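# Fold the held letter in half and lay it flat

## Task

Fold the letter in the right gripper once, bringing one short edge onto the other, and leave it lying flat with nothing resting on or pressing against it. There must be no crease anywhere except that central fold, and no other sharp bend.

## Robot and tools

ROBOT. Two arms, left_arm and right_arm, each ending in a parallel gripper. At the start the right gripper holds a letter, a thin sheet of paper. The fingers point along the gripper's own +z axis and close along its y axis. end_effector_position (metres) is the spot between the finger pads, roughly 1 cm back from the tips, and end_effector_quat_wxyz gives its orientation.

SCENE FRAME. Origin at table-top height, halfway between the nominal arm bases. +x goes out over the table, +z up, +y toward left_arm. Arm names do not match image left or right. Printed hand positions can be somewhat wrong, especially far out.

ROW FORMAT (used by execute_actions and move). A row is 14 numbers, each in [-1, 1], always for both arms: left_arm dx, dy, dz, rx, ry, rz, opening, then the same seven for right_arm. dx, dy, dz are an offset along the scene axes, where 1.0 = 0.6 m; a translation longer than 1.0 may be shortened. rx, ry, rz form one rotation vector, 1.0 = 180 degrees, turning the gripper about its Hand target position. These are offsets, not poses: they count from that arm's Hand target at the start of the action or move. Rows within one action do not add up; each is measured from that same start. A later action or call starts from the updated Hand target, so repeating an offset moves further. Six zeros keep an arm at its Hand target. opening is absolute: +1 fully open (0.094 m), -1 closed. Every row sets it, so to keep the letter gripped resend the current value; 0 would mean half open.

execute_actions: actions is a list of actions; each action is a table of up to 15 rows, one row per 1/30 s step; if fewer than 15 rows, the last one is held to fill 15 steps. cameras chooses images (omitted, null or ["all"] = all, [] = none). An empty actions list just reports state and images.

move: target is one row, or up to 15 rows differing only in pose offsets, all measured from the same starting Hand targets. Each gripper follows a straight line and turns the short way. speed is the top path speed in m/s, 0.002 to 0.5 (default 0.25), rotation up to twice that in rad/s; one number or one per target. blend (m) rounds corners of a target list. opening_speed (per second on the -1..+1 scale, at least 0.2) makes the fingers change gradually instead of at once. blocking=false returns early while the move continues; then wait or stop before issuing other motion. Paths ignore obstacles and the other arm, are capped at 10 s, and the gripper lags and overshoots more when fast. The result adds a move: line: done, off_target, moving, held or fault, plus limits=paced (pose clipped) or limits=held (steps withheld). Arms not named in it finished within 10 mm and 2 degrees. Neither done nor off_target tells you about contact.

wait: seconds, 0 to 10; arms keep their last command and a running move carries on. stop: brakes a running move (needs braking room). zoom_image: camera (cam_high, cam_left_wrist, cam_right_wrist) and region [x0, y0, x1, y1] in pixels, at most 504 by 504, of that camera's latest image. finished_scene: scene = current scene number; the first call only asks you to review, the second ends the scene for good.

CONTROLLER. Each step the commanded pose is clipped to within 100 mm and 20 degrees of the measured gripper pose, so the reported Hand target may fall short of what you asked; continue from it. Friction and gravity can leave the gripper low, short or tilted; small moves may fail or drift sideways. Check position and orientation after every move and correct tilt. An arm blocked by an object keeps pushing until you send its target back past the gripper. A "pose unreachable" line means the clearance check refused that arm's command; it does not stop the two grippers or wrist cameras from hitting each other. While you think, the robot holds its last command and any running move continues.

GRIPPING. grip_measured uses the opening scale; empty it reads up to about 1.6 mm wide. Paper is thin, so squeeze force is lower. To let go, command an opening well above grip_measured. grip_effort_nm is motor effort (negative = closing), not pad force. Joint torques are noisy, offset, and wrap at ±28 N m for joints 1 to 3. Joint ranges (rad): waist -2.618 to 3.054, shoulder 0 to 3.142, elbow 0 to 3.142 (straight 2.901), wrist pitch and yaw -1.571 to 1.571, wrist roll -2.094 to 2.094.

HEAT. Loads, stretched arms and pushing against unreachable poses heat motors. MOTOR HOT appears at 75 °C; at 90 °C an OVER-TEMPERATURE FAULT folds that arm away for the rest of the scene.

CAMERAS. cam_high, cam_left_wrist, cam_right_wrist, each 672x504.

AVOID. Dropping the letter or letting anything leave the table; fast impacts or hard presses into the table; contact between the arms; extra creases or kinks. At the end both grippers must be released and clear of the folded, flat letter.

Each tool is called after "Emit:" by a JSON object that holds its "fn" and its "kwargs".

## Session

Emit:
{"fn": "execute_actions", "kwargs": {"actions": []}}

Scene clock: 0.00 s.
left_arm: end_effector_position=(+0.4191, +0.2959, +0.4021) grip_measured=+1.000 grip_effort_nm=n/a end_effector_quat_wxyz=(+0.707, +0.012, +0.707, -0.012) | right_arm: end_effector_position=(+0.2205, -0.1639, +0.0506) grip_measured=-0.986 grip_effort_nm=n/a end_effector_quat_wxyz=(+0.042, +0.155, +0.795, +0.585)
Joint positions: left_arm=[0 1.047 1.047 0 0 0 0.094] | right_arm=[-0.146 1.576 0.407 -0.129 -1.24 0.409 0.001]
Joint velocities: left_arm=[-0.022 0.002 -0.007 0.007 -0.007 0.125 0] | right_arm=[-0.002 -0.017 0.002 0.037 -0.007 -0.022 0.001]
Joint torques (N m): no reading
Heat: left arm: 47 °C; right arm: 42 °C.
Hand target: left_arm +0.4179, +0.2960, +0.4060; +0.710, +0.012, +0.704, -0.012 | right_arm +0.2235, -0.1644, +0.0534; +0.049, +0.149, +0.795, +0.585
Tool commands: left_gripper/opening=+1.0 right_gripper/opening=-1.0

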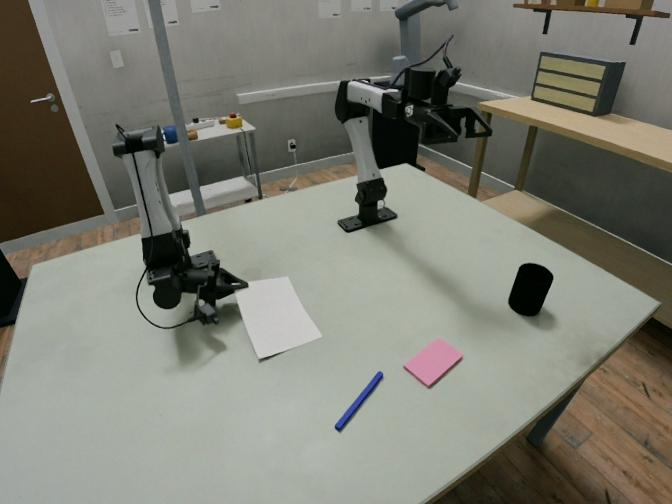

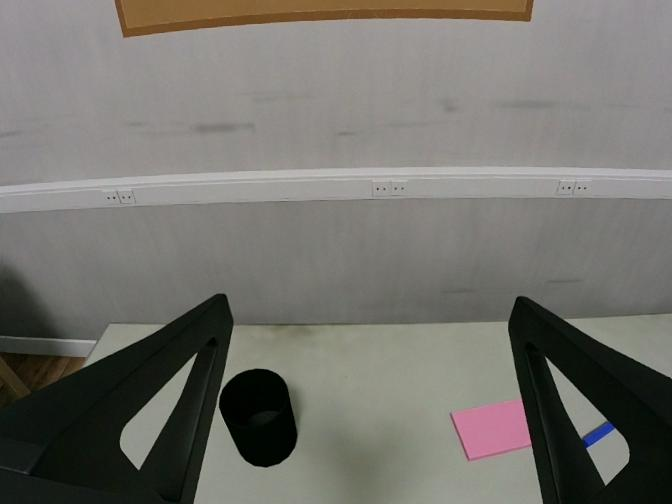

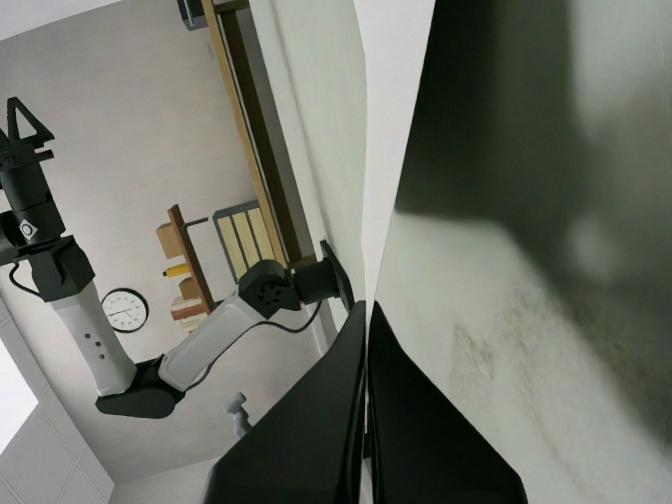

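Emit:
{"fn": "zoom_image", "kwargs": {"camera": "cam_high", "region": [140, 220, 380, 400]}}

Emit:
{"fn": "zoom_image", "kwargs": {"camera": "cam_right_wrist", "region": [236, 0, 672, 400]}}

Scaled by 2.100.

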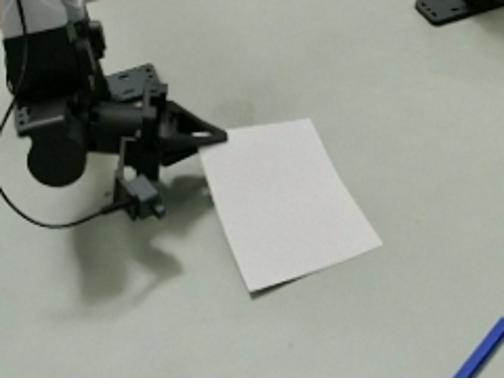

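Scaled by 1.156 from the camera's 672x504 image, which has a finer 960x720 frame.

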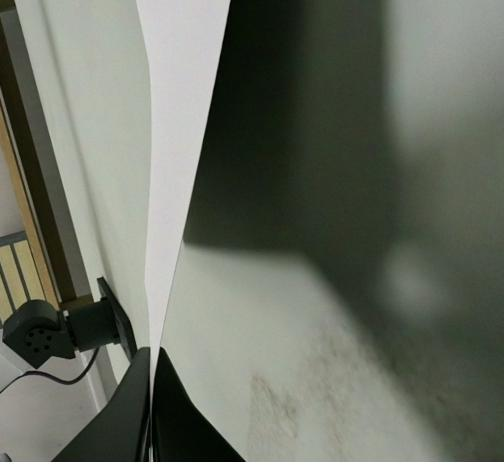

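Emit:
{"fn": "move", "kwargs": {"target": [-0.23,-0.39,-0.17,0,0.5,0,1,0,0,0,0,0,0,-1]}}

Scene clock: 6.57 s.
left_arm: end_effector_position=(+0.2792, +0.0630, +0.3145) grip_measured=+1.000 grip_effort_nm=-0.012 end_effector_quat_wxyz=(+0.156, +0.012, +0.974, -0.166) | right_arm: end_effector_position=(+0.2205, -0.1639, +0.0506) grip_measured=-0.986 grip_effort_nm=-0.740 end_effector_quat_wxyz=(+0.042, +0.155, +0.795, +0.585)
Joint positions: left_arm=[-0.758 1.636 2.073 -1.549 0.017 -0.772 0.094] | right_arm=[-0.146 1.576 0.407 -0.129 -1.24 0.409 0.001]
Joint velocities: left_arm=[0.002 -0.012 0.007 0.007 -0.125 -0.022 0] | right_arm=[-0.002 0.007 -0.002 0.037 0.037 0.051 0]
Joint torques (N m): left_arm=[0.34 -4.92 6.24 1.11 0.01 -0.15] | right_arm=[-0.4 -4.25 5.98 0.94 -0.48 -0.19]
Heat: left arm: 47 °C; right arm: 42 °C.
Hand target: left_arm +0.2805, +0.0632, +0.3080; +0.031, +0.006, +0.998, -0.047 | right_arm +0.2235, -0.1644, +0.0534; +0.049, +0.149, +0.795, +0.585
Off the commanded pose: left_arm 0.011 m, 25 deg; orientation clipped | right_arm 0.004 m, 1 deg.
joint sent to its limit (left arm) — joint 4 (wrist pitch), lower limit. The joint targets are off in position and orientation.
move: off_target (left_arm); limits=paced

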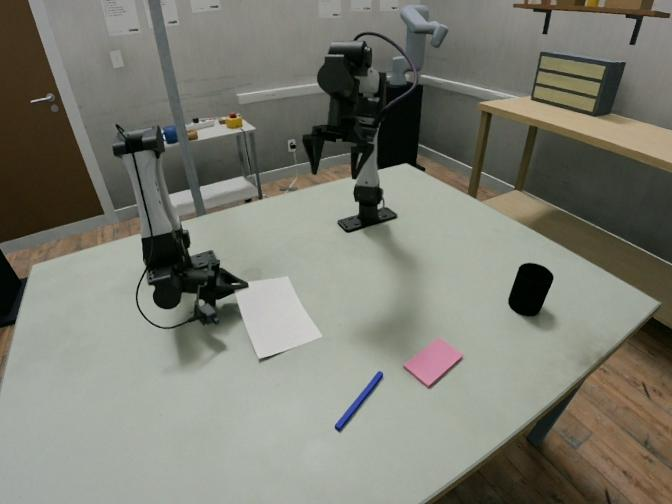

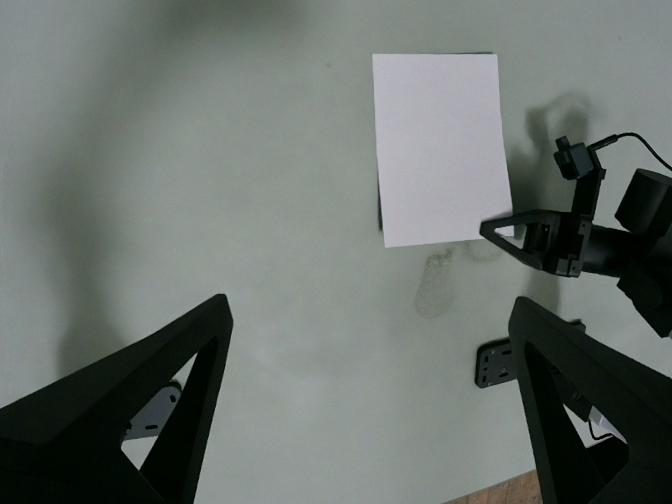

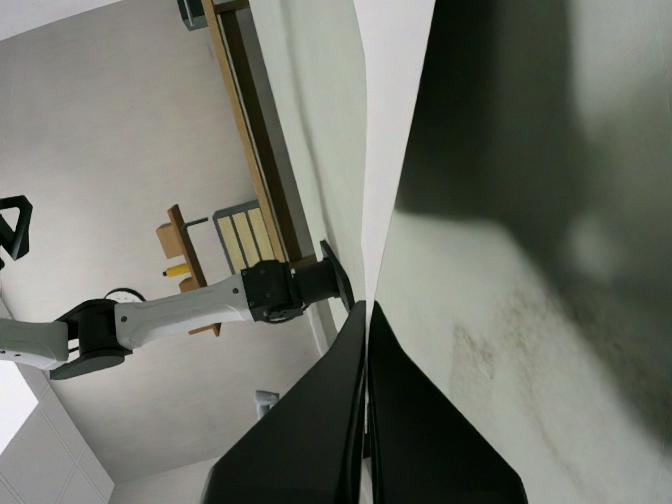

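Emit:
{"fn": "move", "kwargs": {"target": [0.133,-0.06,-0.06,0,0,0,1,0,0,0,0,0,0,-1], "cameras": ["cam_left_wrist"]}}

Scene clock: 9.13 s.
left_arm: end_effector_position=(+0.3563, +0.0290, +0.2724) grip_measured=+1.000 grip_effort_nm=-0.022 end_effector_quat_wxyz=(+0.134, +0.001, +0.982, -0.136) | right_arm: end_effector_position=(+0.2205, -0.1639, +0.0506) grip_measured=-0.986 grip_effort_nm=-0.740 end_effector_quat_wxyz=(+0.042, +0.155, +0.795, +0.585)
Joint positions: left_arm=[-0.678 1.973 2.341 -1.556 0.031 -0.716 0.094] | right_arm=[-0.146 1.576 0.407 -0.129 -1.24 0.409 0.001]
Joint velocities: left_arm=[-0.007 0.012 -0.002 -0.022 -0.037 0.037 0] | right_arm=[-0.002 -0.007 -0.002 0.022 0.022 -0.022 0]
Joint torques (N m): left_arm=[0.16 -7.99 8.51 1.05 -0.01 0.03] | right_arm=[-0.46 -4.21 6.01 0.96 -0.45 -0.15]
Heat: left arm: 48 °C; right arm: 42 °C.
Hand target: left_arm +0.3602, +0.0273, +0.2722; +0.031, +0.006, +0.998, -0.046 | right_arm +0.2235, -0.1644, +0.0534; +0.049, +0.149, +0.795, +0.585
Off the commanded pose: left_arm 0.004 m, 16 deg | right_arm 0.004 m, 1 deg.
joint sent to its limit (left arm) — joint 4 (wrist pitch), lower limit. The joint targets are off in orientation, not in position.
move: off_target (left_arm)
Images, in order (width x height): cam_left_wrist 672x504.

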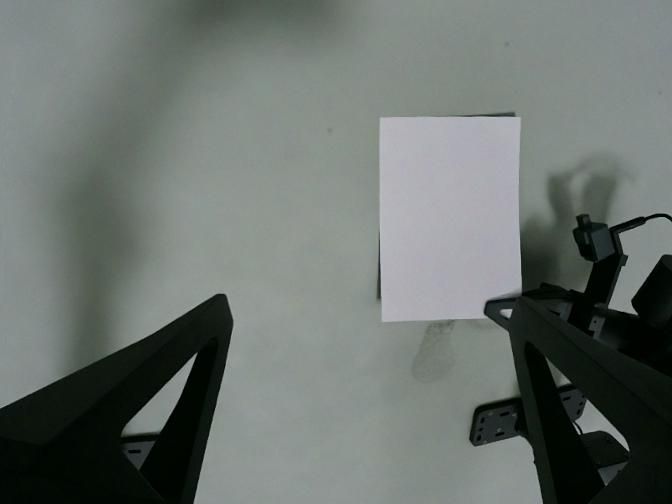

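Emit:
{"fn": "move", "kwargs": {"target": [0,0,0,0,0,0,1,0,0,0.2,0,0,0,-1]}}

Scene clock: 13.30 s.
left_arm: end_effector_position=(+0.3563, +0.0290, +0.2724) grip_measured=+1.000 grip_effort_nm=-0.027 end_effector_quat_wxyz=(+0.134, +0.002, +0.982, -0.136) | right_arm: end_effector_position=(+0.2174, -0.1625, +0.1652) grip_measured=-0.986 grip_effort_nm=-0.735 end_effector_quat_wxyz=(+0.039, +0.158, +0.794, +0.586)
Joint positions: left_arm=[-0.678 1.973 2.341 -1.556 0.031 -0.715 0.094] | right_arm=[-0.143 1.211 0.685 -0.765 -1.243 0.426 0.001]
Joint velocities: left_arm=[-0.007 -0.012 -0.007 -0.007 -0.022 -0.037 0] | right_arm=[0.002 -0.017 -0.007 0.022 -0.051 -0.022 -0.001]
Joint torques (N m): left_arm=[0.13 -7.99 8.49 1.05 -0.01 0.03] | right_arm=[-0.46 -1.95 10.82 0.84 -0.42 -0.24]
Heat: left arm: 49 °C; right arm: 43 °C.
Hand target: left_arm +0.3602, +0.0273, +0.2722; +0.031, +0.006, +0.998, -0.046 | right_arm +0.2236, -0.1639, +0.1726; +0.049, +0.150, +0.795, +0.585
Off the commanded pose: left_arm 0.004 m, 16 deg | right_arm 0.010 m, 2 deg.
joint sent to its limit (left arm) — joint 4 (wrist pitch), lower limit. The joint targets are off in orientation, not in position.
move: off_target (left_arm)

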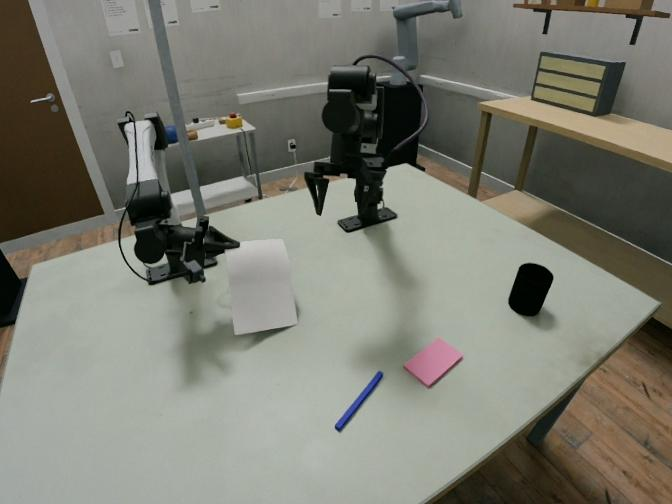

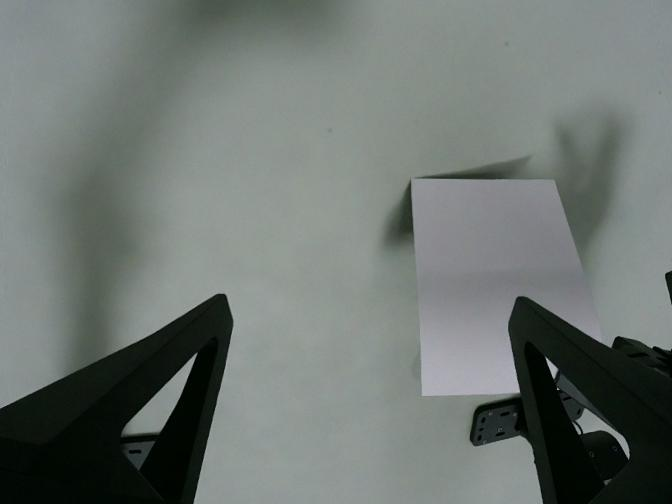

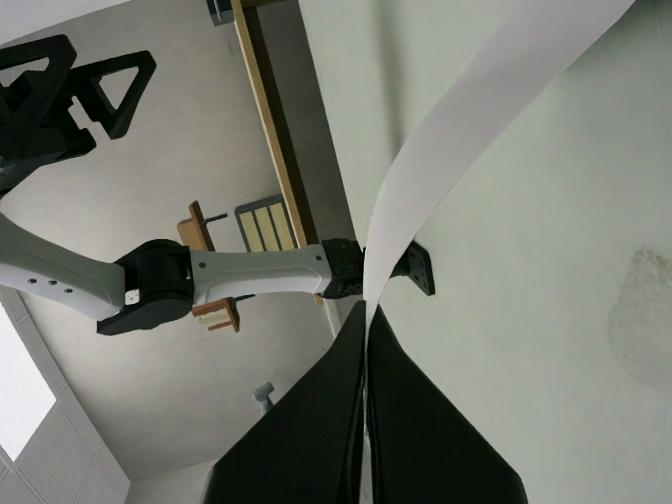

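Emit:
{"fn": "move", "kwargs": {"target": [-0.15,0.238,-0.053,-0.152,-0.3675,-0.2173,-1,0,0,0,0,0,0,-1], "cameras": ["cam_left_wrist"]}}

Emit:
{"fn": "move", "kwargs": {"target": [0,0,0,0,0,0,-1,0.06,0.223,0.145,0.075,0.3866,-0.0526,-1]}}

Scene clock: 18.03 s.
left_arm: end_effector_position=(+0.2681, +0.1680, +0.2417) grip_measured=-0.997 grip_effort_nm=-0.178 end_effector_quat_wxyz=(+0.542, +0.333, +0.728, -0.257) | right_arm: end_effector_position=(+0.2170, -0.1625, +0.1652) grip_measured=-0.986 grip_effort_nm=-0.750 end_effector_quat_wxyz=(+0.039, +0.157, +0.794, +0.586)
Joint positions: left_arm=[-0.086 0.628 0.583 -0.337 0.715 0.243 0] | right_arm=[-0.143 1.211 0.685 -0.768 -1.243 0.422 0.001]
Joint velocities: left_arm=[0.007 -0.002 0.017 0.022 0.007 -0.066 0.001] | right_arm=[-0.017 0.002 -0.012 -0.037 -0.007 -0.007 0]
Joint torques (N m): left_arm=[0.29 0.23 7.09 2.1 0.14 0.02] | right_arm=[-0.61 -2.1 10.88 0.93 -0.45 -0.2]
Heat: left arm: 49 °C; right arm: 42 °C.
Hand target: left_arm +0.2688, +0.1688, +0.2371; +0.540, +0.334, +0.729, -0.256 | right_arm +0.2237, -0.1639, +0.1727; +0.049, +0.149, +0.795, +0.585
Off the commanded pose: left_arm 0.003 m, 1 deg | right_arm 0.010 m, 1 deg.
move: done
Images, in order (width x height): cam_left_wrist 672x504.

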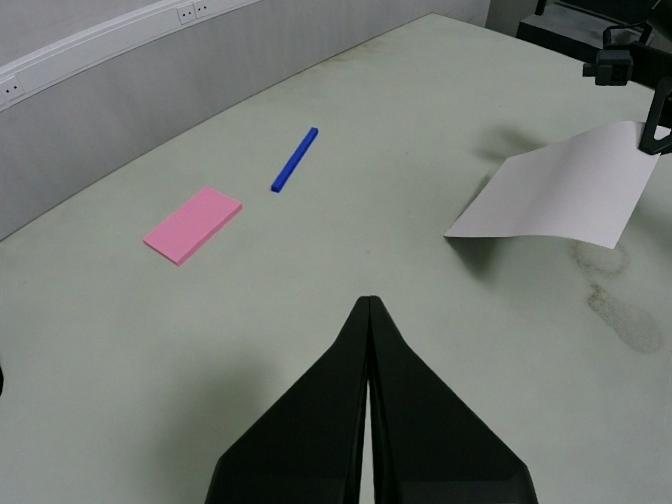

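Scene clock: 21.37 s.
left_arm: end_effector_position=(+0.2680, +0.1679, +0.2418) grip_measured=-0.997 grip_effort_nm=-0.164 end_effector_quat_wxyz=(+0.542, +0.334, +0.727, -0.257) | right_arm: end_effector_position=(+0.2563, -0.0329, +0.2485) grip_measured=-0.986 grip_effort_nm=-0.740 end_effector_quat_wxyz=(-0.386, +0.503, +0.638, +0.437)
Joint positions: left_arm=[-0.086 0.628 0.583 -0.336 0.716 0.244 0] | right_arm=[0.35 1.476 1.178 -0.609 -1.151 2.101 0.001]
Joint velocities: left_arm=[-0.012 0.002 -0.007 -0.007 -0.066 0.007 0.002] | right_arm=[-0.007 -0.012 -0.017 0.022 -0.022 0.037 0]
Joint torques (N m): left_arm=[0.28 0.2 7.05 2.11 0.14 0.02] | right_arm=[0.2 -4.25 11.62 1.42 -0.45 -0.12]
Heat: left arm: 49 °C; right arm: 42 °C.
Hand target: left_arm +0.2688, +0.1688, +0.2371; +0.540, +0.334, +0.729, -0.256 | right_arm +0.2587, -0.0288, +0.2578; -0.382, +0.523, +0.599, +0.471
Off the commanded pose: left_arm 0.005 m, 0 deg | right_arm 0.012 m, 7 deg.
joint sent to its limit (right arm) — joint 6 (wrist roll), upper limit. The joint targets are off in orientation, not in position.
move: off_target (right_arm)

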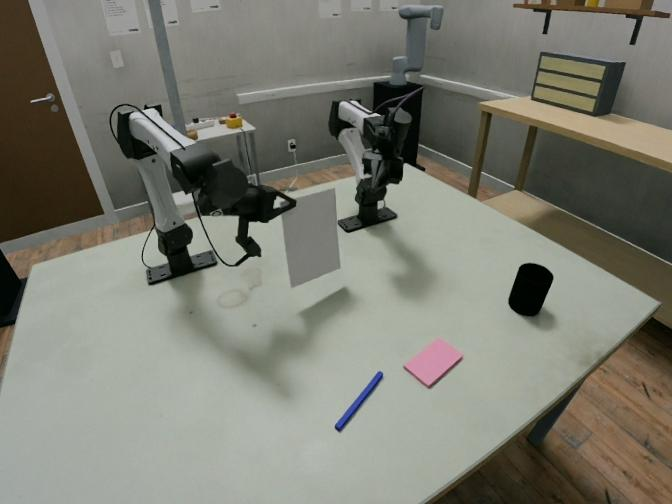

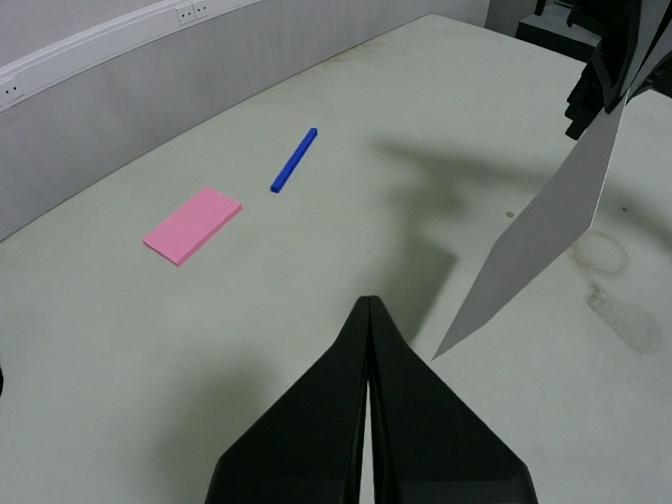

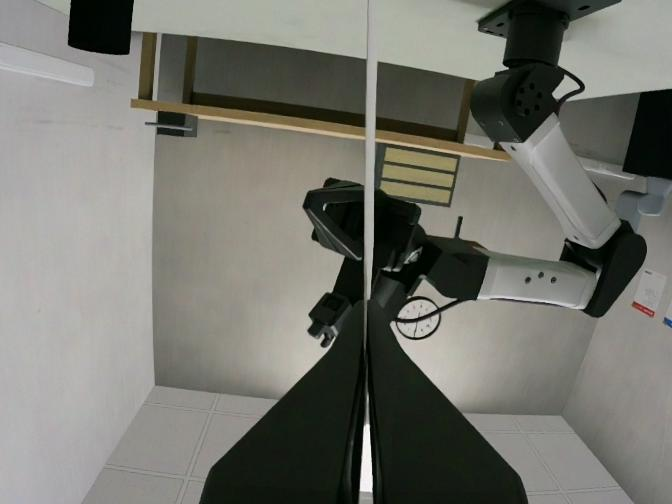

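Emit:
{"fn": "move", "kwargs": {"target": [0,0,0,0,0,0,-1,0,0,-0.085,0,0,0,-1], "cameras": ["cam_high","cam_left_wrist"]}}

Scene clock: 22.87 s.
left_arm: end_effector_position=(+0.2680, +0.1679, +0.2418) grip_measured=-0.997 grip_effort_nm=-0.183 end_effector_quat_wxyz=(+0.542, +0.334, +0.727, -0.257) | right_arm: end_effector_position=(+0.2604, -0.0314, +0.2094) grip_measured=-0.986 grip_effort_nm=-0.740 end_effector_quat_wxyz=(-0.384, +0.500, +0.639, +0.441)
Joint positions: left_arm=[-0.086 0.628 0.583 -0.336 0.716 0.244 0] | right_arm=[0.35 1.509 1.047 -0.431 -1.153 2.102 0.001]
Joint velocities: left_arm=[0.017 0.002 -0.002 -0.022 -0.022 0.007 0.001] | right_arm=[0.007 0.007 0.002 -0.037 0.007 -0.022 -0.001]
Joint torques (N m): left_arm=[0.31 0.23 7.06 2.1 0.15 0.03] | right_arm=[0.06 -4.96 7.15 1.6 -0.34 -0.05]
Heat: left arm: 49 °C; right arm: 42 °C.
Hand target: left_arm +0.2688, +0.1688, +0.2371; +0.540, +0.334, +0.729, -0.256 | right_arm +0.2588, -0.0290, +0.2068; -0.382, +0.523, +0.599, +0.471
Off the commanded pose: left_arm 0.005 m, 0 deg | right_arm 0.004 m, 6 deg.
joint sent to its limit (right arm) — joint 6 (wrist roll), upper limit. The joint targets are off in orientation, not in position.
move: off_target (right_arm)
Images, in order (width x height): cam_high 672x504, cam_left_wrist 672x504.

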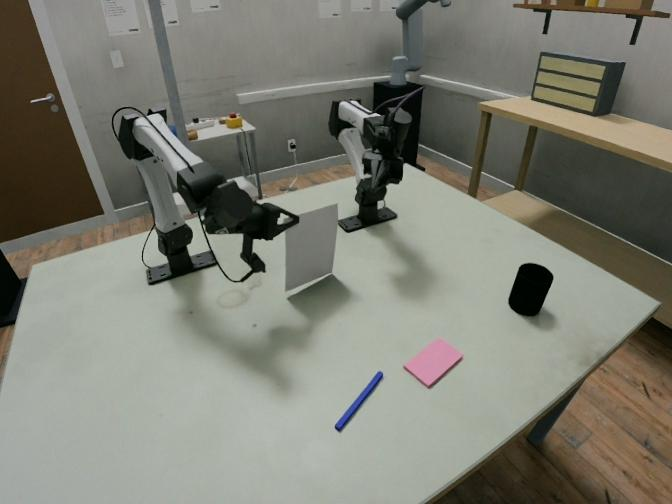

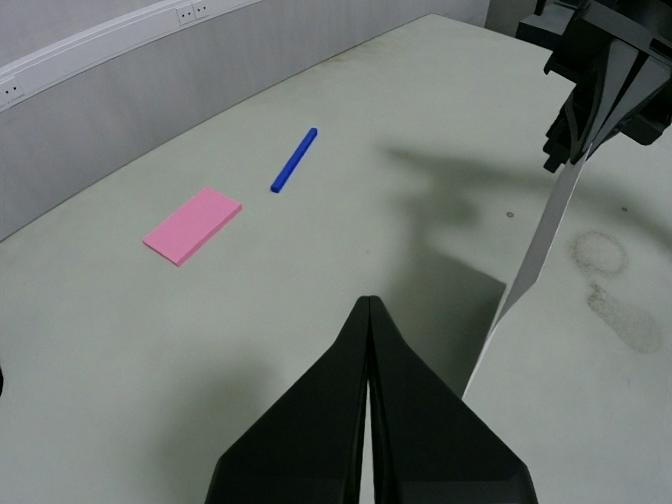

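Emit:
{"fn": "move", "kwargs": {"target": [0.08,0.05,0.0,0,0,-0.14,-1,0.0,0,-0.03,0,0,0,-1], "cameras": ["cam_high","cam_left_wrist"]}}

Scene clock: 25.37 s.
left_arm: end_effector_position=(+0.3105, +0.1955, +0.2339) grip_measured=-0.997 grip_effort_nm=-0.173 end_effector_quat_wxyz=(+0.469, +0.485, +0.638, -0.370) | right_arm: end_effector_position=(+0.2608, -0.0312, +0.1946) grip_measured=-0.986 grip_effort_nm=-0.745 end_effector_quat_wxyz=(-0.382, +0.497, +0.640, +0.444)
Joint positions: left_arm=[0.233 1.375 1.069 -1.085 1.275 1.365 0] | right_arm=[0.35 1.522 0.995 -0.355 -1.153 2.102 0.001]
Joint velocities: left_arm=[0.002 -0.012 0.027 -0.007 0.051 -0.037 0] | right_arm=[-0.007 0.012 0.002 -0.007 -0.007 0.007 0.001]
Joint torques (N m): left_arm=[0.02 -3.44 9.55 0.38 0.44 0.03] | right_arm=[0.12 -4.51 6.75 1.65 -0.39 -0.07]
Heat: left arm: 49 °C; right arm: 43 °C.
Hand target: left_arm +0.3152, +0.1974, +0.2369; +0.470, +0.487, +0.638, -0.367 | right_arm +0.2589, -0.0291, +0.1889; -0.382, +0.523, +0.599, +0.471
Off the commanded pose: left_arm 0.008 m, 0 deg | right_arm 0.006 m, 6 deg.
joint sent to its limit (right arm) — joint 6 (wrist roll), upper limit. The joint targets are off in orientation, not in position.
move: off_target (right_arm)
Images, in order (width x height): cam_high 672x504, cam_left_wrist 672x504.

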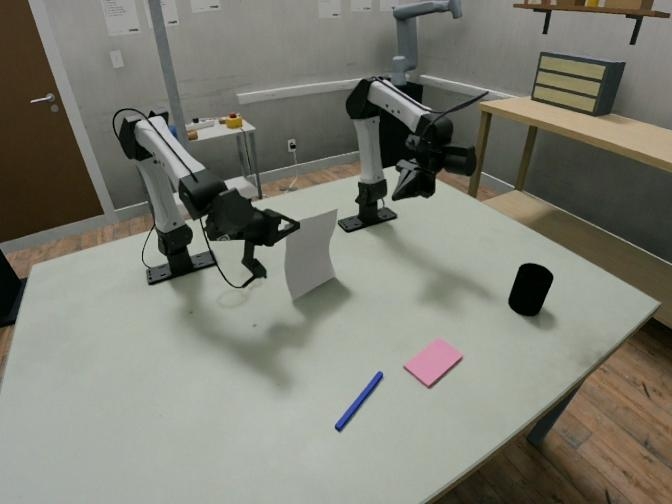

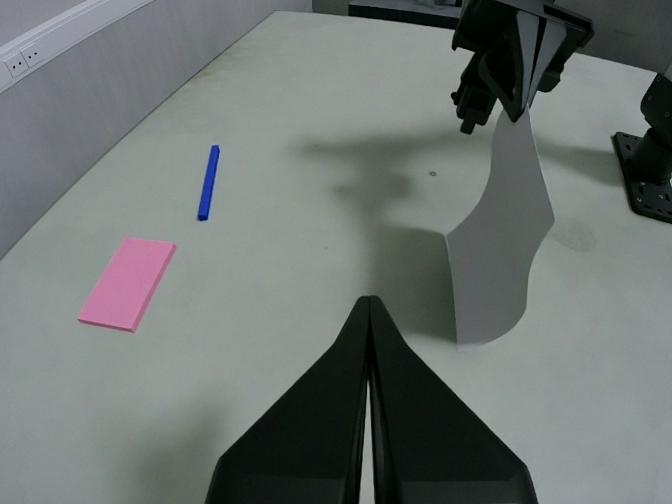

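Emit:
{"fn": "move", "kwargs": {"target": [[0,0,0,0,0,0,-1,0.0,0,0.012,0,0,0,-1],[0,0,0,0,0,0,-1,0.12,0,0.012,0,0,0,-1]], "cameras": ["cam_left_wrist"], "speed": 0.1}}

Scene clock: 27.47 s.
left_arm: end_effector_position=(+0.3102, +0.1954, +0.2338) grip_measured=-0.997 grip_effort_nm=-0.173 end_effector_quat_wxyz=(+0.469, +0.486, +0.638, -0.370) | right_arm: end_effector_position=(+0.3239, -0.0296, +0.1894) grip_measured=-0.986 grip_effort_nm=-0.745 end_effector_quat_wxyz=(-0.386, +0.512, +0.623, +0.448)
Joint positions: left_arm=[0.233 1.375 1.069 -1.088 1.275 1.368 0] | right_arm=[0.299 1.745 1.208 -0.369 -1.178 2.102 0.001]
Joint velocities: left_arm=[0.007 0.012 -0.002 -0.007 -0.022 -0.022 0] | right_arm=[-0.007 0.012 -0.002 0.037 0.022 -0.007 0]
Joint torques (N m): left_arm=[0.1 -3.37 9.57 0.38 0.43 0.03] | right_arm=[-0.81 -6.38 11.52 1.38 -0.41 -0.02]
Heat: left arm: 49 °C; right arm: 43 °C.
Hand target: left_arm +0.3151, +0.1974, +0.2369; +0.470, +0.487, +0.638, -0.368 | right_arm +0.3308, -0.0289, +0.1968; -0.383, +0.522, +0.599, +0.471
Off the commanded pose: left_arm 0.006 m, 0 deg | right_arm 0.010 m, 4 deg.
joint sent to its limit (right arm) — joint 6 (wrist roll), upper limit. The joint targets are off in orientation, not in position.
move: off_target (right_arm)
Images, in order (width x height): cam_left_wrist 672x504.

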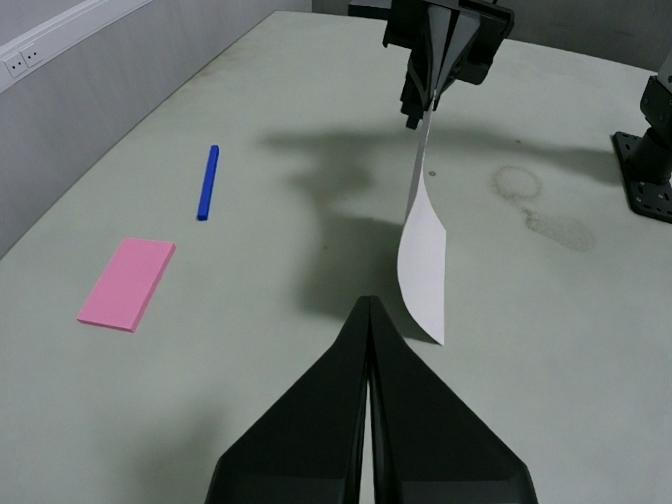

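Emit:
{"fn": "move", "kwargs": {"target": [0,0,0,0,0,0,-1,0.05,0,-0.08,0,-0.14,0,-1], "cameras": ["cam_high","cam_left_wrist"], "speed": 0.12}}

Scene clock: 30.33 s.
left_arm: end_effector_position=(+0.3102, +0.1954, +0.2338) grip_measured=-0.997 grip_effort_nm=-0.168 end_effector_quat_wxyz=(+0.469, +0.486, +0.638, -0.370) | right_arm: end_effector_position=(+0.3587, -0.0263, +0.1566) grip_measured=-0.986 grip_effort_nm=-0.735 end_effector_quat_wxyz=(-0.245, +0.399, +0.671, +0.575)
Joint positions: left_arm=[0.233 1.375 1.069 -1.088 1.275 1.368 0] | right_arm=[0.295 1.823 1.001 0.304 -1.113 2.038 0.001]
Joint velocities: left_arm=[-0.032 0.007 -0.012 -0.022 -0.022 -0.007 0] | right_arm=[0.012 -0.002 -0.007 -0.022 -0.022 0.066 0.001]
Joint torques (N m): left_arm=[0.08 -3.36 9.54 0.38 0.44 0.02] | right_arm=[-0.92 -6.46 6.35 2.08 -0.14 -0.09]
Heat: left arm: 50 °C; right arm: 43 °C.
Hand target: left_arm +0.3151, +0.1974, +0.2369; +0.470, +0.487, +0.638, -0.368 | right_arm +0.3604, -0.0292, +0.1493; -0.244, +0.406, +0.668, +0.574
Off the commanded pose: left_arm 0.006 m, 0 deg | right_arm 0.008 m, 1 deg.
move: done
Images, in order (width x height): cam_high 672x504, cam_left_wrist 672x504.

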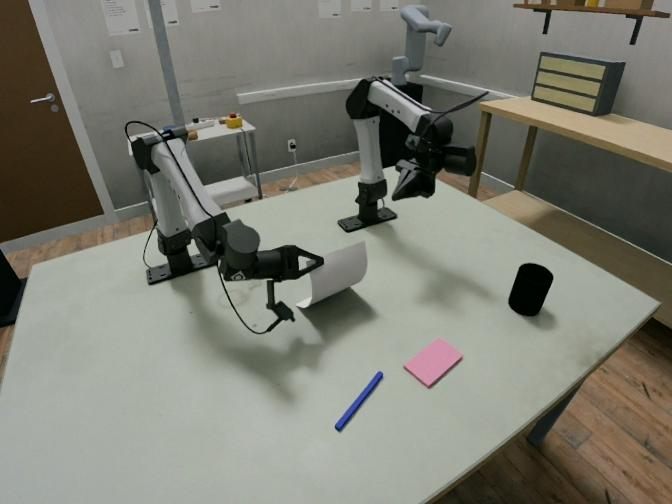

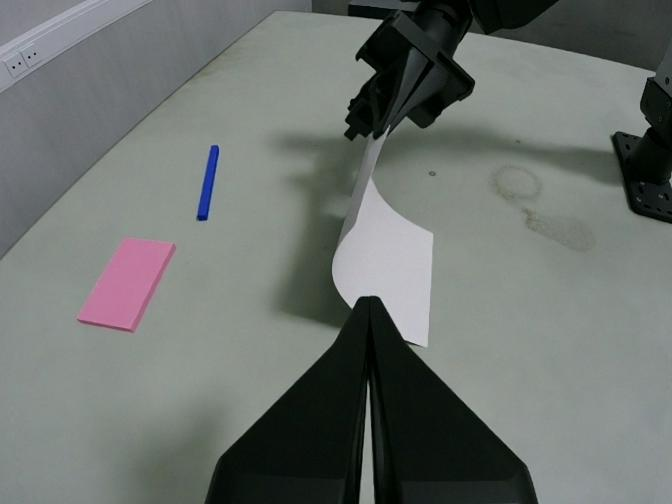

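Emit:
{"fn": "move", "kwargs": {"target": [0,0,0,0,0,0,-1,-0.07,0,-0.04,0,-0.14,0,-1], "cameras": ["cam_high","cam_left_wrist"], "speed": 0.12}}

Scene clock: 33.10 s.
left_arm: end_effector_position=(+0.3102, +0.1954, +0.2338) grip_measured=-0.997 grip_effort_nm=-0.178 end_effector_quat_wxyz=(+0.469, +0.486, +0.638, -0.370) | right_arm: end_effector_position=(+0.3211, -0.0309, +0.1207) grip_measured=-0.986 grip_effort_nm=-0.730 end_effector_quat_wxyz=(-0.101, +0.281, +0.705, +0.644)
Joint positions: left_arm=[0.233 1.375 1.069 -1.088 1.275 1.368 0] | right_arm=[0.328 1.823 0.662 0.866 -1.025 1.85 0.001]
Joint velocities: left_arm=[-0.007 0.002 -0.007 0.022 -0.037 -0.007 0] | right_arm=[0.002 -0.007 -0.017 0.022 0.022 -0.051 -0.001]
Joint torques (N m): left_arm=[0.1 -3.36 9.59 0.37 0.45 0.02] | right_arm=[0.32 -7.62 4.94 2.29 -0.07 -0.22]
Heat: left arm: 50 °C; right arm: 43 °C.
Hand target: left_arm +0.3151, +0.1974, +0.2369; +0.470, +0.487, +0.638, -0.368 | right_arm +0.3182, -0.0295, +0.1252; -0.092, +0.271, +0.705, +0.649
Off the commanded pose: left_arm 0.006 m, 0 deg | right_arm 0.006 m, 2 deg.
move: done
Images, in order (width x height): cam_high 672x504, cam_left_wrist 672x504.

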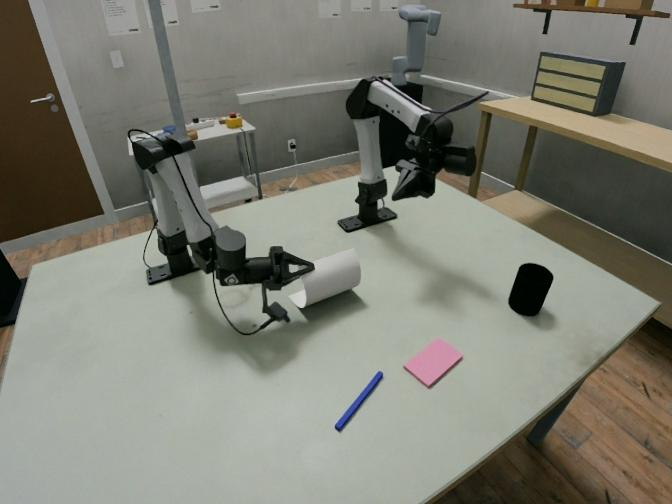

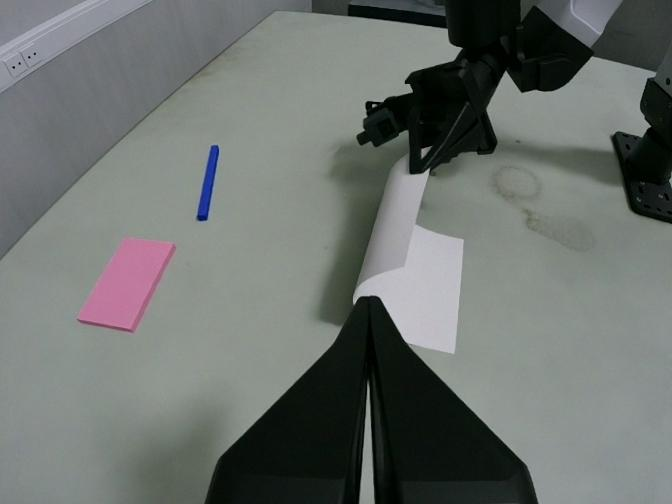

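Emit:
{"fn": "move", "kwargs": {"target": [0,0,0,0,0,0,-1,-0.05,0,-0.07,0,-0.1,0,-1], "cameras": ["cam_high","cam_left_wrist"], "speed": 0.1}}

Scene clock: 35.67 s.
left_arm: end_effector_position=(+0.3102, +0.1954, +0.2338) grip_measured=-0.997 grip_effort_nm=-0.173 end_effector_quat_wxyz=(+0.469, +0.486, +0.638, -0.370) | right_arm: end_effector_position=(+0.2912, -0.0310, +0.0866) grip_measured=-0.986 grip_effort_nm=-0.735 end_effector_quat_wxyz=(+0.018, +0.168, +0.711, +0.683)
Joint positions: left_arm=[0.233 1.375 1.069 -1.088 1.275 1.368 0] | right_arm=[0.366 2.028 0.477 1.434 -0.969 1.68 0.001]
Joint velocities: left_arm=[-0.007 -0.027 -0.017 0.066 -0.022 -0.007 0] | right_arm=[-0.012 -0.007 0.002 -0.066 -0.022 0.007 0]
Joint torques (N m): left_arm=[0.09 -3.34 9.55 0.39 0.42 0.02] | right_arm=[0.29 -5.42 3.08 2.28 0.02 -0.18]
Heat: left arm: 50 °C; right arm: 43 °C.
Hand target: left_arm +0.3151, +0.1974, +0.2369; +0.470, +0.487, +0.638, -0.368 | right_arm +0.2883, -0.0298, +0.0837; +0.019, +0.166, +0.711, +0.683
Off the commanded pose: left_arm 0.006 m, 0 deg | right_arm 0.005 m, 0 deg.
move: done
Images, in order (width x height): cam_high 672x504, cam_left_wrist 672x504.

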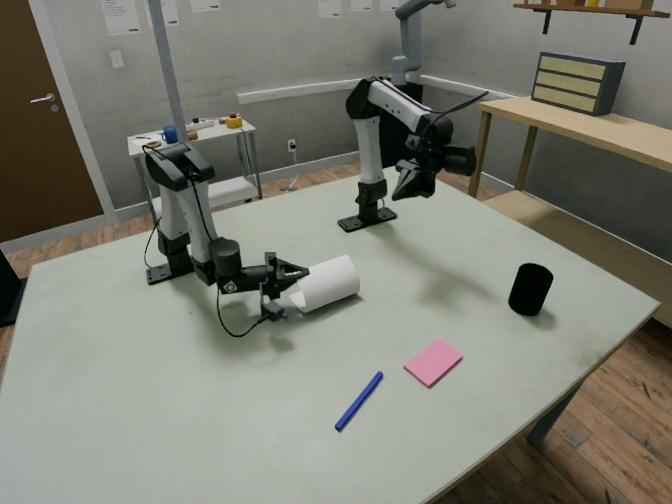

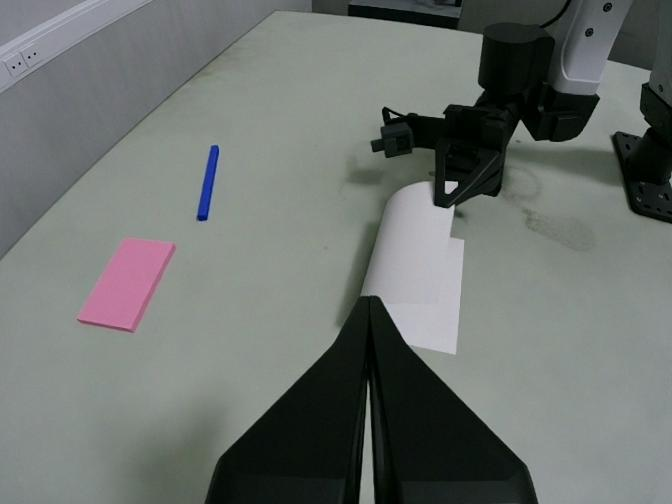

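Emit:
{"fn": "move", "kwargs": {"target": [0.075,-0.14,0.06,0.146,0.3084,0.3233,-1,0,0,0,0,0,0,-1], "cameras": ["cam_left_wrist"]}}

Scene clock: 41.10 s.
left_arm: end_effector_position=(+0.3600, +0.1180, +0.2776) grip_measured=-0.997 grip_effort_nm=-0.173 end_effector_quat_wxyz=(+0.138, +0.004, +0.980, -0.144) | right_arm: end_effector_position=(+0.2913, -0.0310, +0.0868) grip_measured=-0.986 grip_effort_nm=-0.735 end_effector_quat_wxyz=(+0.018, +0.168, +0.710, +0.683)
Joint positions: left_arm=[-0.445 1.742 2.048 -1.495 0.128 -0.496 0] | right_arm=[0.366 2.028 0.477 1.436 -0.968 1.68 0.001]
Joint velocities: left_arm=[-0.012 -0.007 0.022 -0.022 0.007 -0.081 0.001] | right_arm=[0.012 0.007 0.002 -0.037 0.007 0.007 -0.001]
Joint torques (N m): left_arm=[-0.66 -5.82 8.84 0.99 -0.06 -0.14] | right_arm=[0.39 -5.48 3.04 2.31 0.01 -0.19]
Heat: left arm: 51 °C; right arm: 44 °C.
Hand target: left_arm +0.3623, +0.1158, +0.2759; +0.133, +0.002, +0.981, -0.140 | right_arm +0.2883, -0.0298, +0.0837; +0.019, +0.166, +0.711, +0.683
Off the commanded pose: left_arm 0.007 m, 1 deg | right_arm 0.005 m, 0 deg.
move: done
Images, in order (width x height): cam_left_wrist 672x504.

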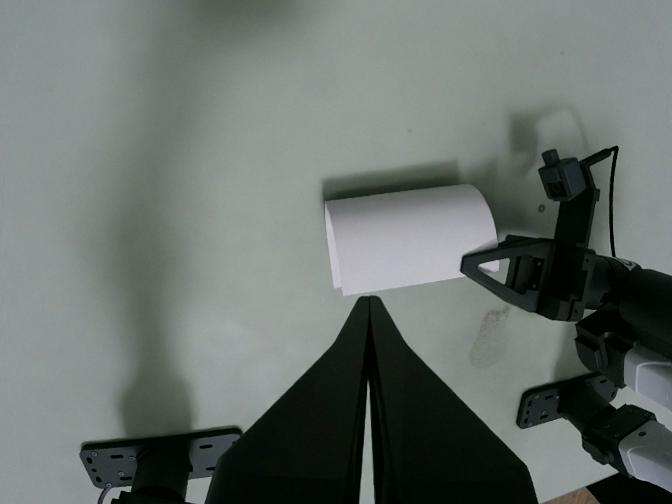

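Emit:
{"fn": "move", "kwargs": {"target": [0,0,0,0,0,0,-1,-0.01,0,-0.045,-0.04,-0.04,0,-1], "cameras": ["cam_left_wrist","cam_high"], "speed": 0.1}}

Scene clock: 42.93 s.
left_arm: end_effector_position=(+0.3598, +0.1181, +0.2775) grip_measured=-0.997 grip_effort_nm=-0.183 end_effector_quat_wxyz=(+0.137, +0.004, +0.980, -0.144) | right_arm: end_effector_position=(+0.2863, -0.0308, +0.0626) grip_measured=-0.986 grip_effort_nm=-0.730 end_effector_quat_wxyz=(+0.079, +0.119, +0.746, +0.651)
Joint positions: left_arm=[-0.445 1.742 2.048 -1.496 0.127 -0.496 0] | right_arm=[0.385 2.036 0.457 1.346 -0.92 1.421 0.001]
Joint velocities: left_arm=[0.007 -0.002 0.002 0.022 -0.022 0.007 0] | right_arm=[-0.007 -0.017 0.012 -0.007 0.022 -0.022 -0.001]
Joint torques (N m): left_arm=[-0.64 -5.76 8.87 0.97 -0.03 -0.14] | right_arm=[0.28 -5.64 3.02 2.08 0 -0.26]
Heat: left arm: 51 °C; right arm: 44 °C.
Hand target: left_arm +0.3623, +0.1158, +0.2759; +0.133, +0.002, +0.981, -0.140 | right_arm +0.2827, -0.0299, +0.0567; +0.074, +0.122, +0.750, +0.646
Off the commanded pose: left_arm 0.004 m, 1 deg | right_arm 0.007 m, 1 deg.
move: done
Images, in order (width x height): cam_high 672x504, cam_left_wrist 672x504.

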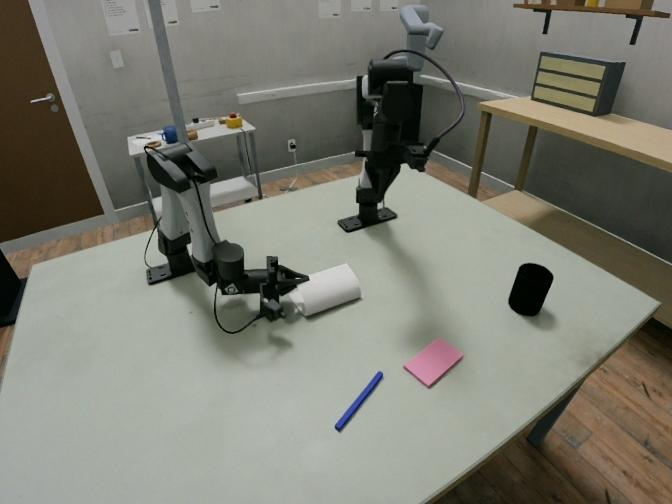

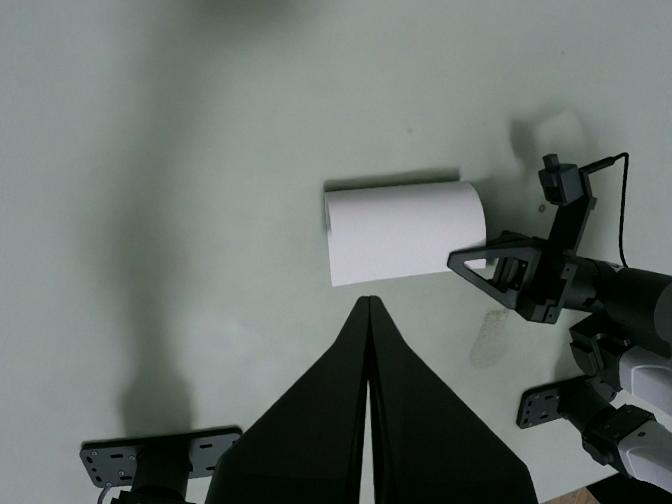

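Emit:
{"fn": "move", "kwargs": {"target": [0,0,0,0,0,0,-1,-0.025,0,-0.02,-0.02,0,0,-1], "cameras": ["cam_left_wrist","cam_high"], "speed": 0.08}}

Scene clock: 44.80 s.
left_arm: end_effector_position=(+0.3599, +0.1182, +0.2775) grip_measured=-0.997 grip_effort_nm=-0.173 end_effector_quat_wxyz=(+0.138, +0.004, +0.980, -0.143) | right_arm: end_effector_position=(+0.2692, -0.0313, +0.0381) grip_measured=-0.986 grip_effort_nm=-0.735 end_effector_quat_wxyz=(+0.071, +0.127, +0.771, +0.620)
Joint positions: left_arm=[-0.445 1.742 2.048 -1.496 0.127 -0.497 0] | right_arm=[0.414 2.036 0.409 1.277 -0.875 1.347 0.001]
Joint velocities: left_arm=[0.002 0.022 -0.002 -0.022 -0.007 -0.037 0] | right_arm=[-0.007 0.002 -0.007 0.051 0.007 -0.022 0]
Joint torques (N m): left_arm=[-0.65 -5.79 8.87 0.98 -0.03 -0.14] | right_arm=[0.14 -8.25 2.81 2.11 -0.02 -0.16]
Heat: left arm: 51 °C; right arm: 44 °C.
Hand target: left_arm +0.3624, +0.1158, +0.2759; +0.133, +0.002, +0.981, -0.140 | right_arm +0.2678, -0.0300, +0.0446; +0.079, +0.119, +0.770, +0.622
Off the commanded pose: left_arm 0.004 m, 1 deg | right_arm 0.007 m, 1 deg.
move: done
Images, in order (width x height): cam_high 672x504, cam_left_wrist 672x504.

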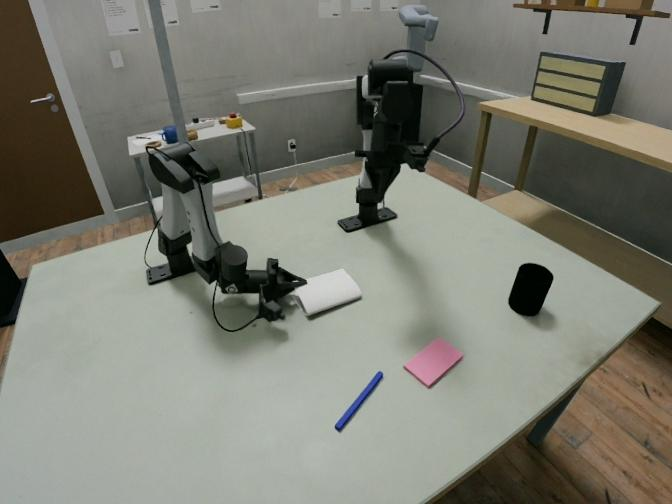

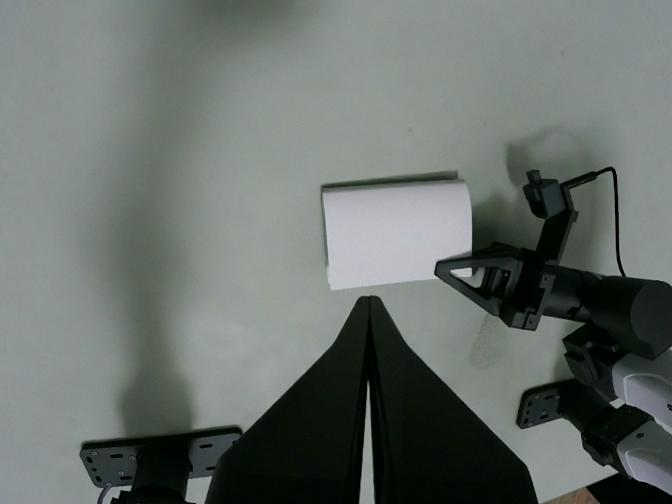

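Emit:
{"fn": "move", "kwargs": {"target": [-0.27,0.0,-0.127,0.0412,-0.229,-0.0628,-1,0,0,0,0,0,0,-1], "cameras": ["cam_left_wrist","cam_high"]}}

Scene clock: 47.50 s.
left_arm: end_effector_position=(+0.2018, +0.1160, +0.2011) grip_measured=-0.997 grip_effort_nm=-0.168 end_effector_quat_wxyz=(+0.452, +0.152, +0.875, -0.080) | right_arm: end_effector_position=(+0.2693, -0.0314, +0.0379) grip_measured=-0.986 grip_effort_nm=-0.735 end_effector_quat_wxyz=(+0.071, +0.127, +0.771, +0.620)
Joint positions: left_arm=[-1.335 0.898 0.818 -0.858 -0.769 -0.761 0] | right_arm=[0.414 2.036 0.409 1.276 -0.874 1.345 0.001]
Joint velocities: left_arm=[0.002 0.007 0.002 -0.051 -0.022 -0.022 0.001] | right_arm=[0.002 -0.022 0.007 0.022 -0.022 0.022 -0.001]
Joint torques (N m): left_arm=[-0.77 -1.62 6.8 1.5 -0.35 -0.17] | right_arm=[0.09 -8.09 2.71 2.08 -0.07 -0.23]
Heat: left arm: 51 °C; right arm: 44 °C.
Hand target: left_arm +0.2009, +0.1157, +0.1990; +0.453, +0.151, +0.875, -0.082 | right_arm +0.2678, -0.0300, +0.0446; +0.079, +0.119, +0.770, +0.622
Off the commanded pose: left_arm 0.002 m, 0 deg | right_arm 0.007 m, 1 deg.
move: done
Images, in order (width x height): cam_high 672x504, cam_left_wrist 672x504.

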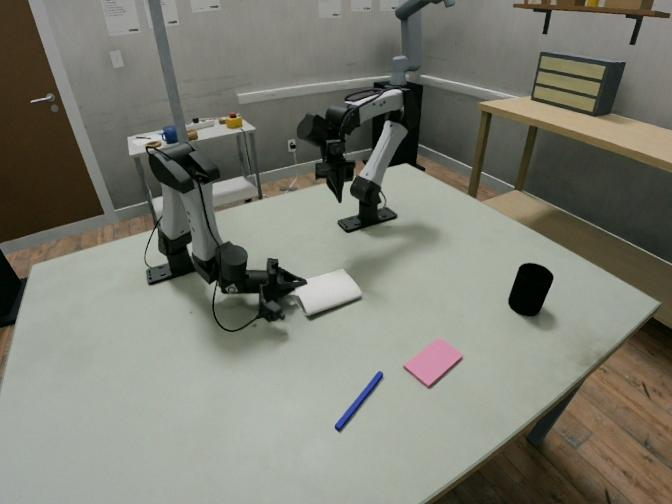

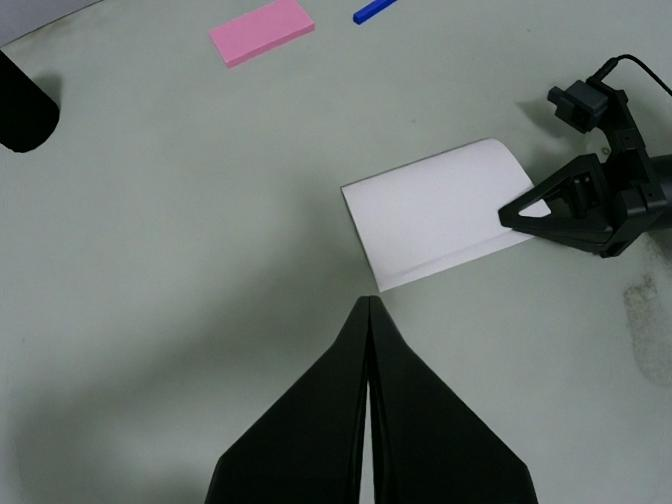

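Emit:
{"fn": "zoom_image", "kwargs": {"camera": "cam_left_wrist", "region": [330, 120, 580, 308]}}

Scaled by 2.016 from the camera's 672x504 image, which has a finer 960x720 frame.

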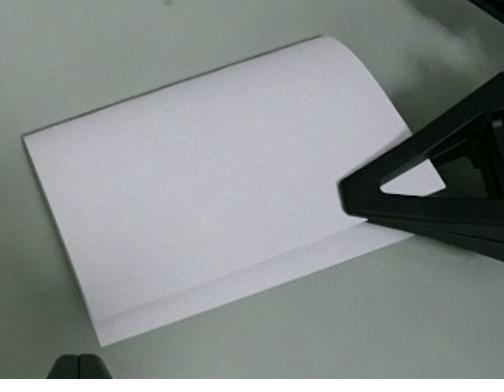

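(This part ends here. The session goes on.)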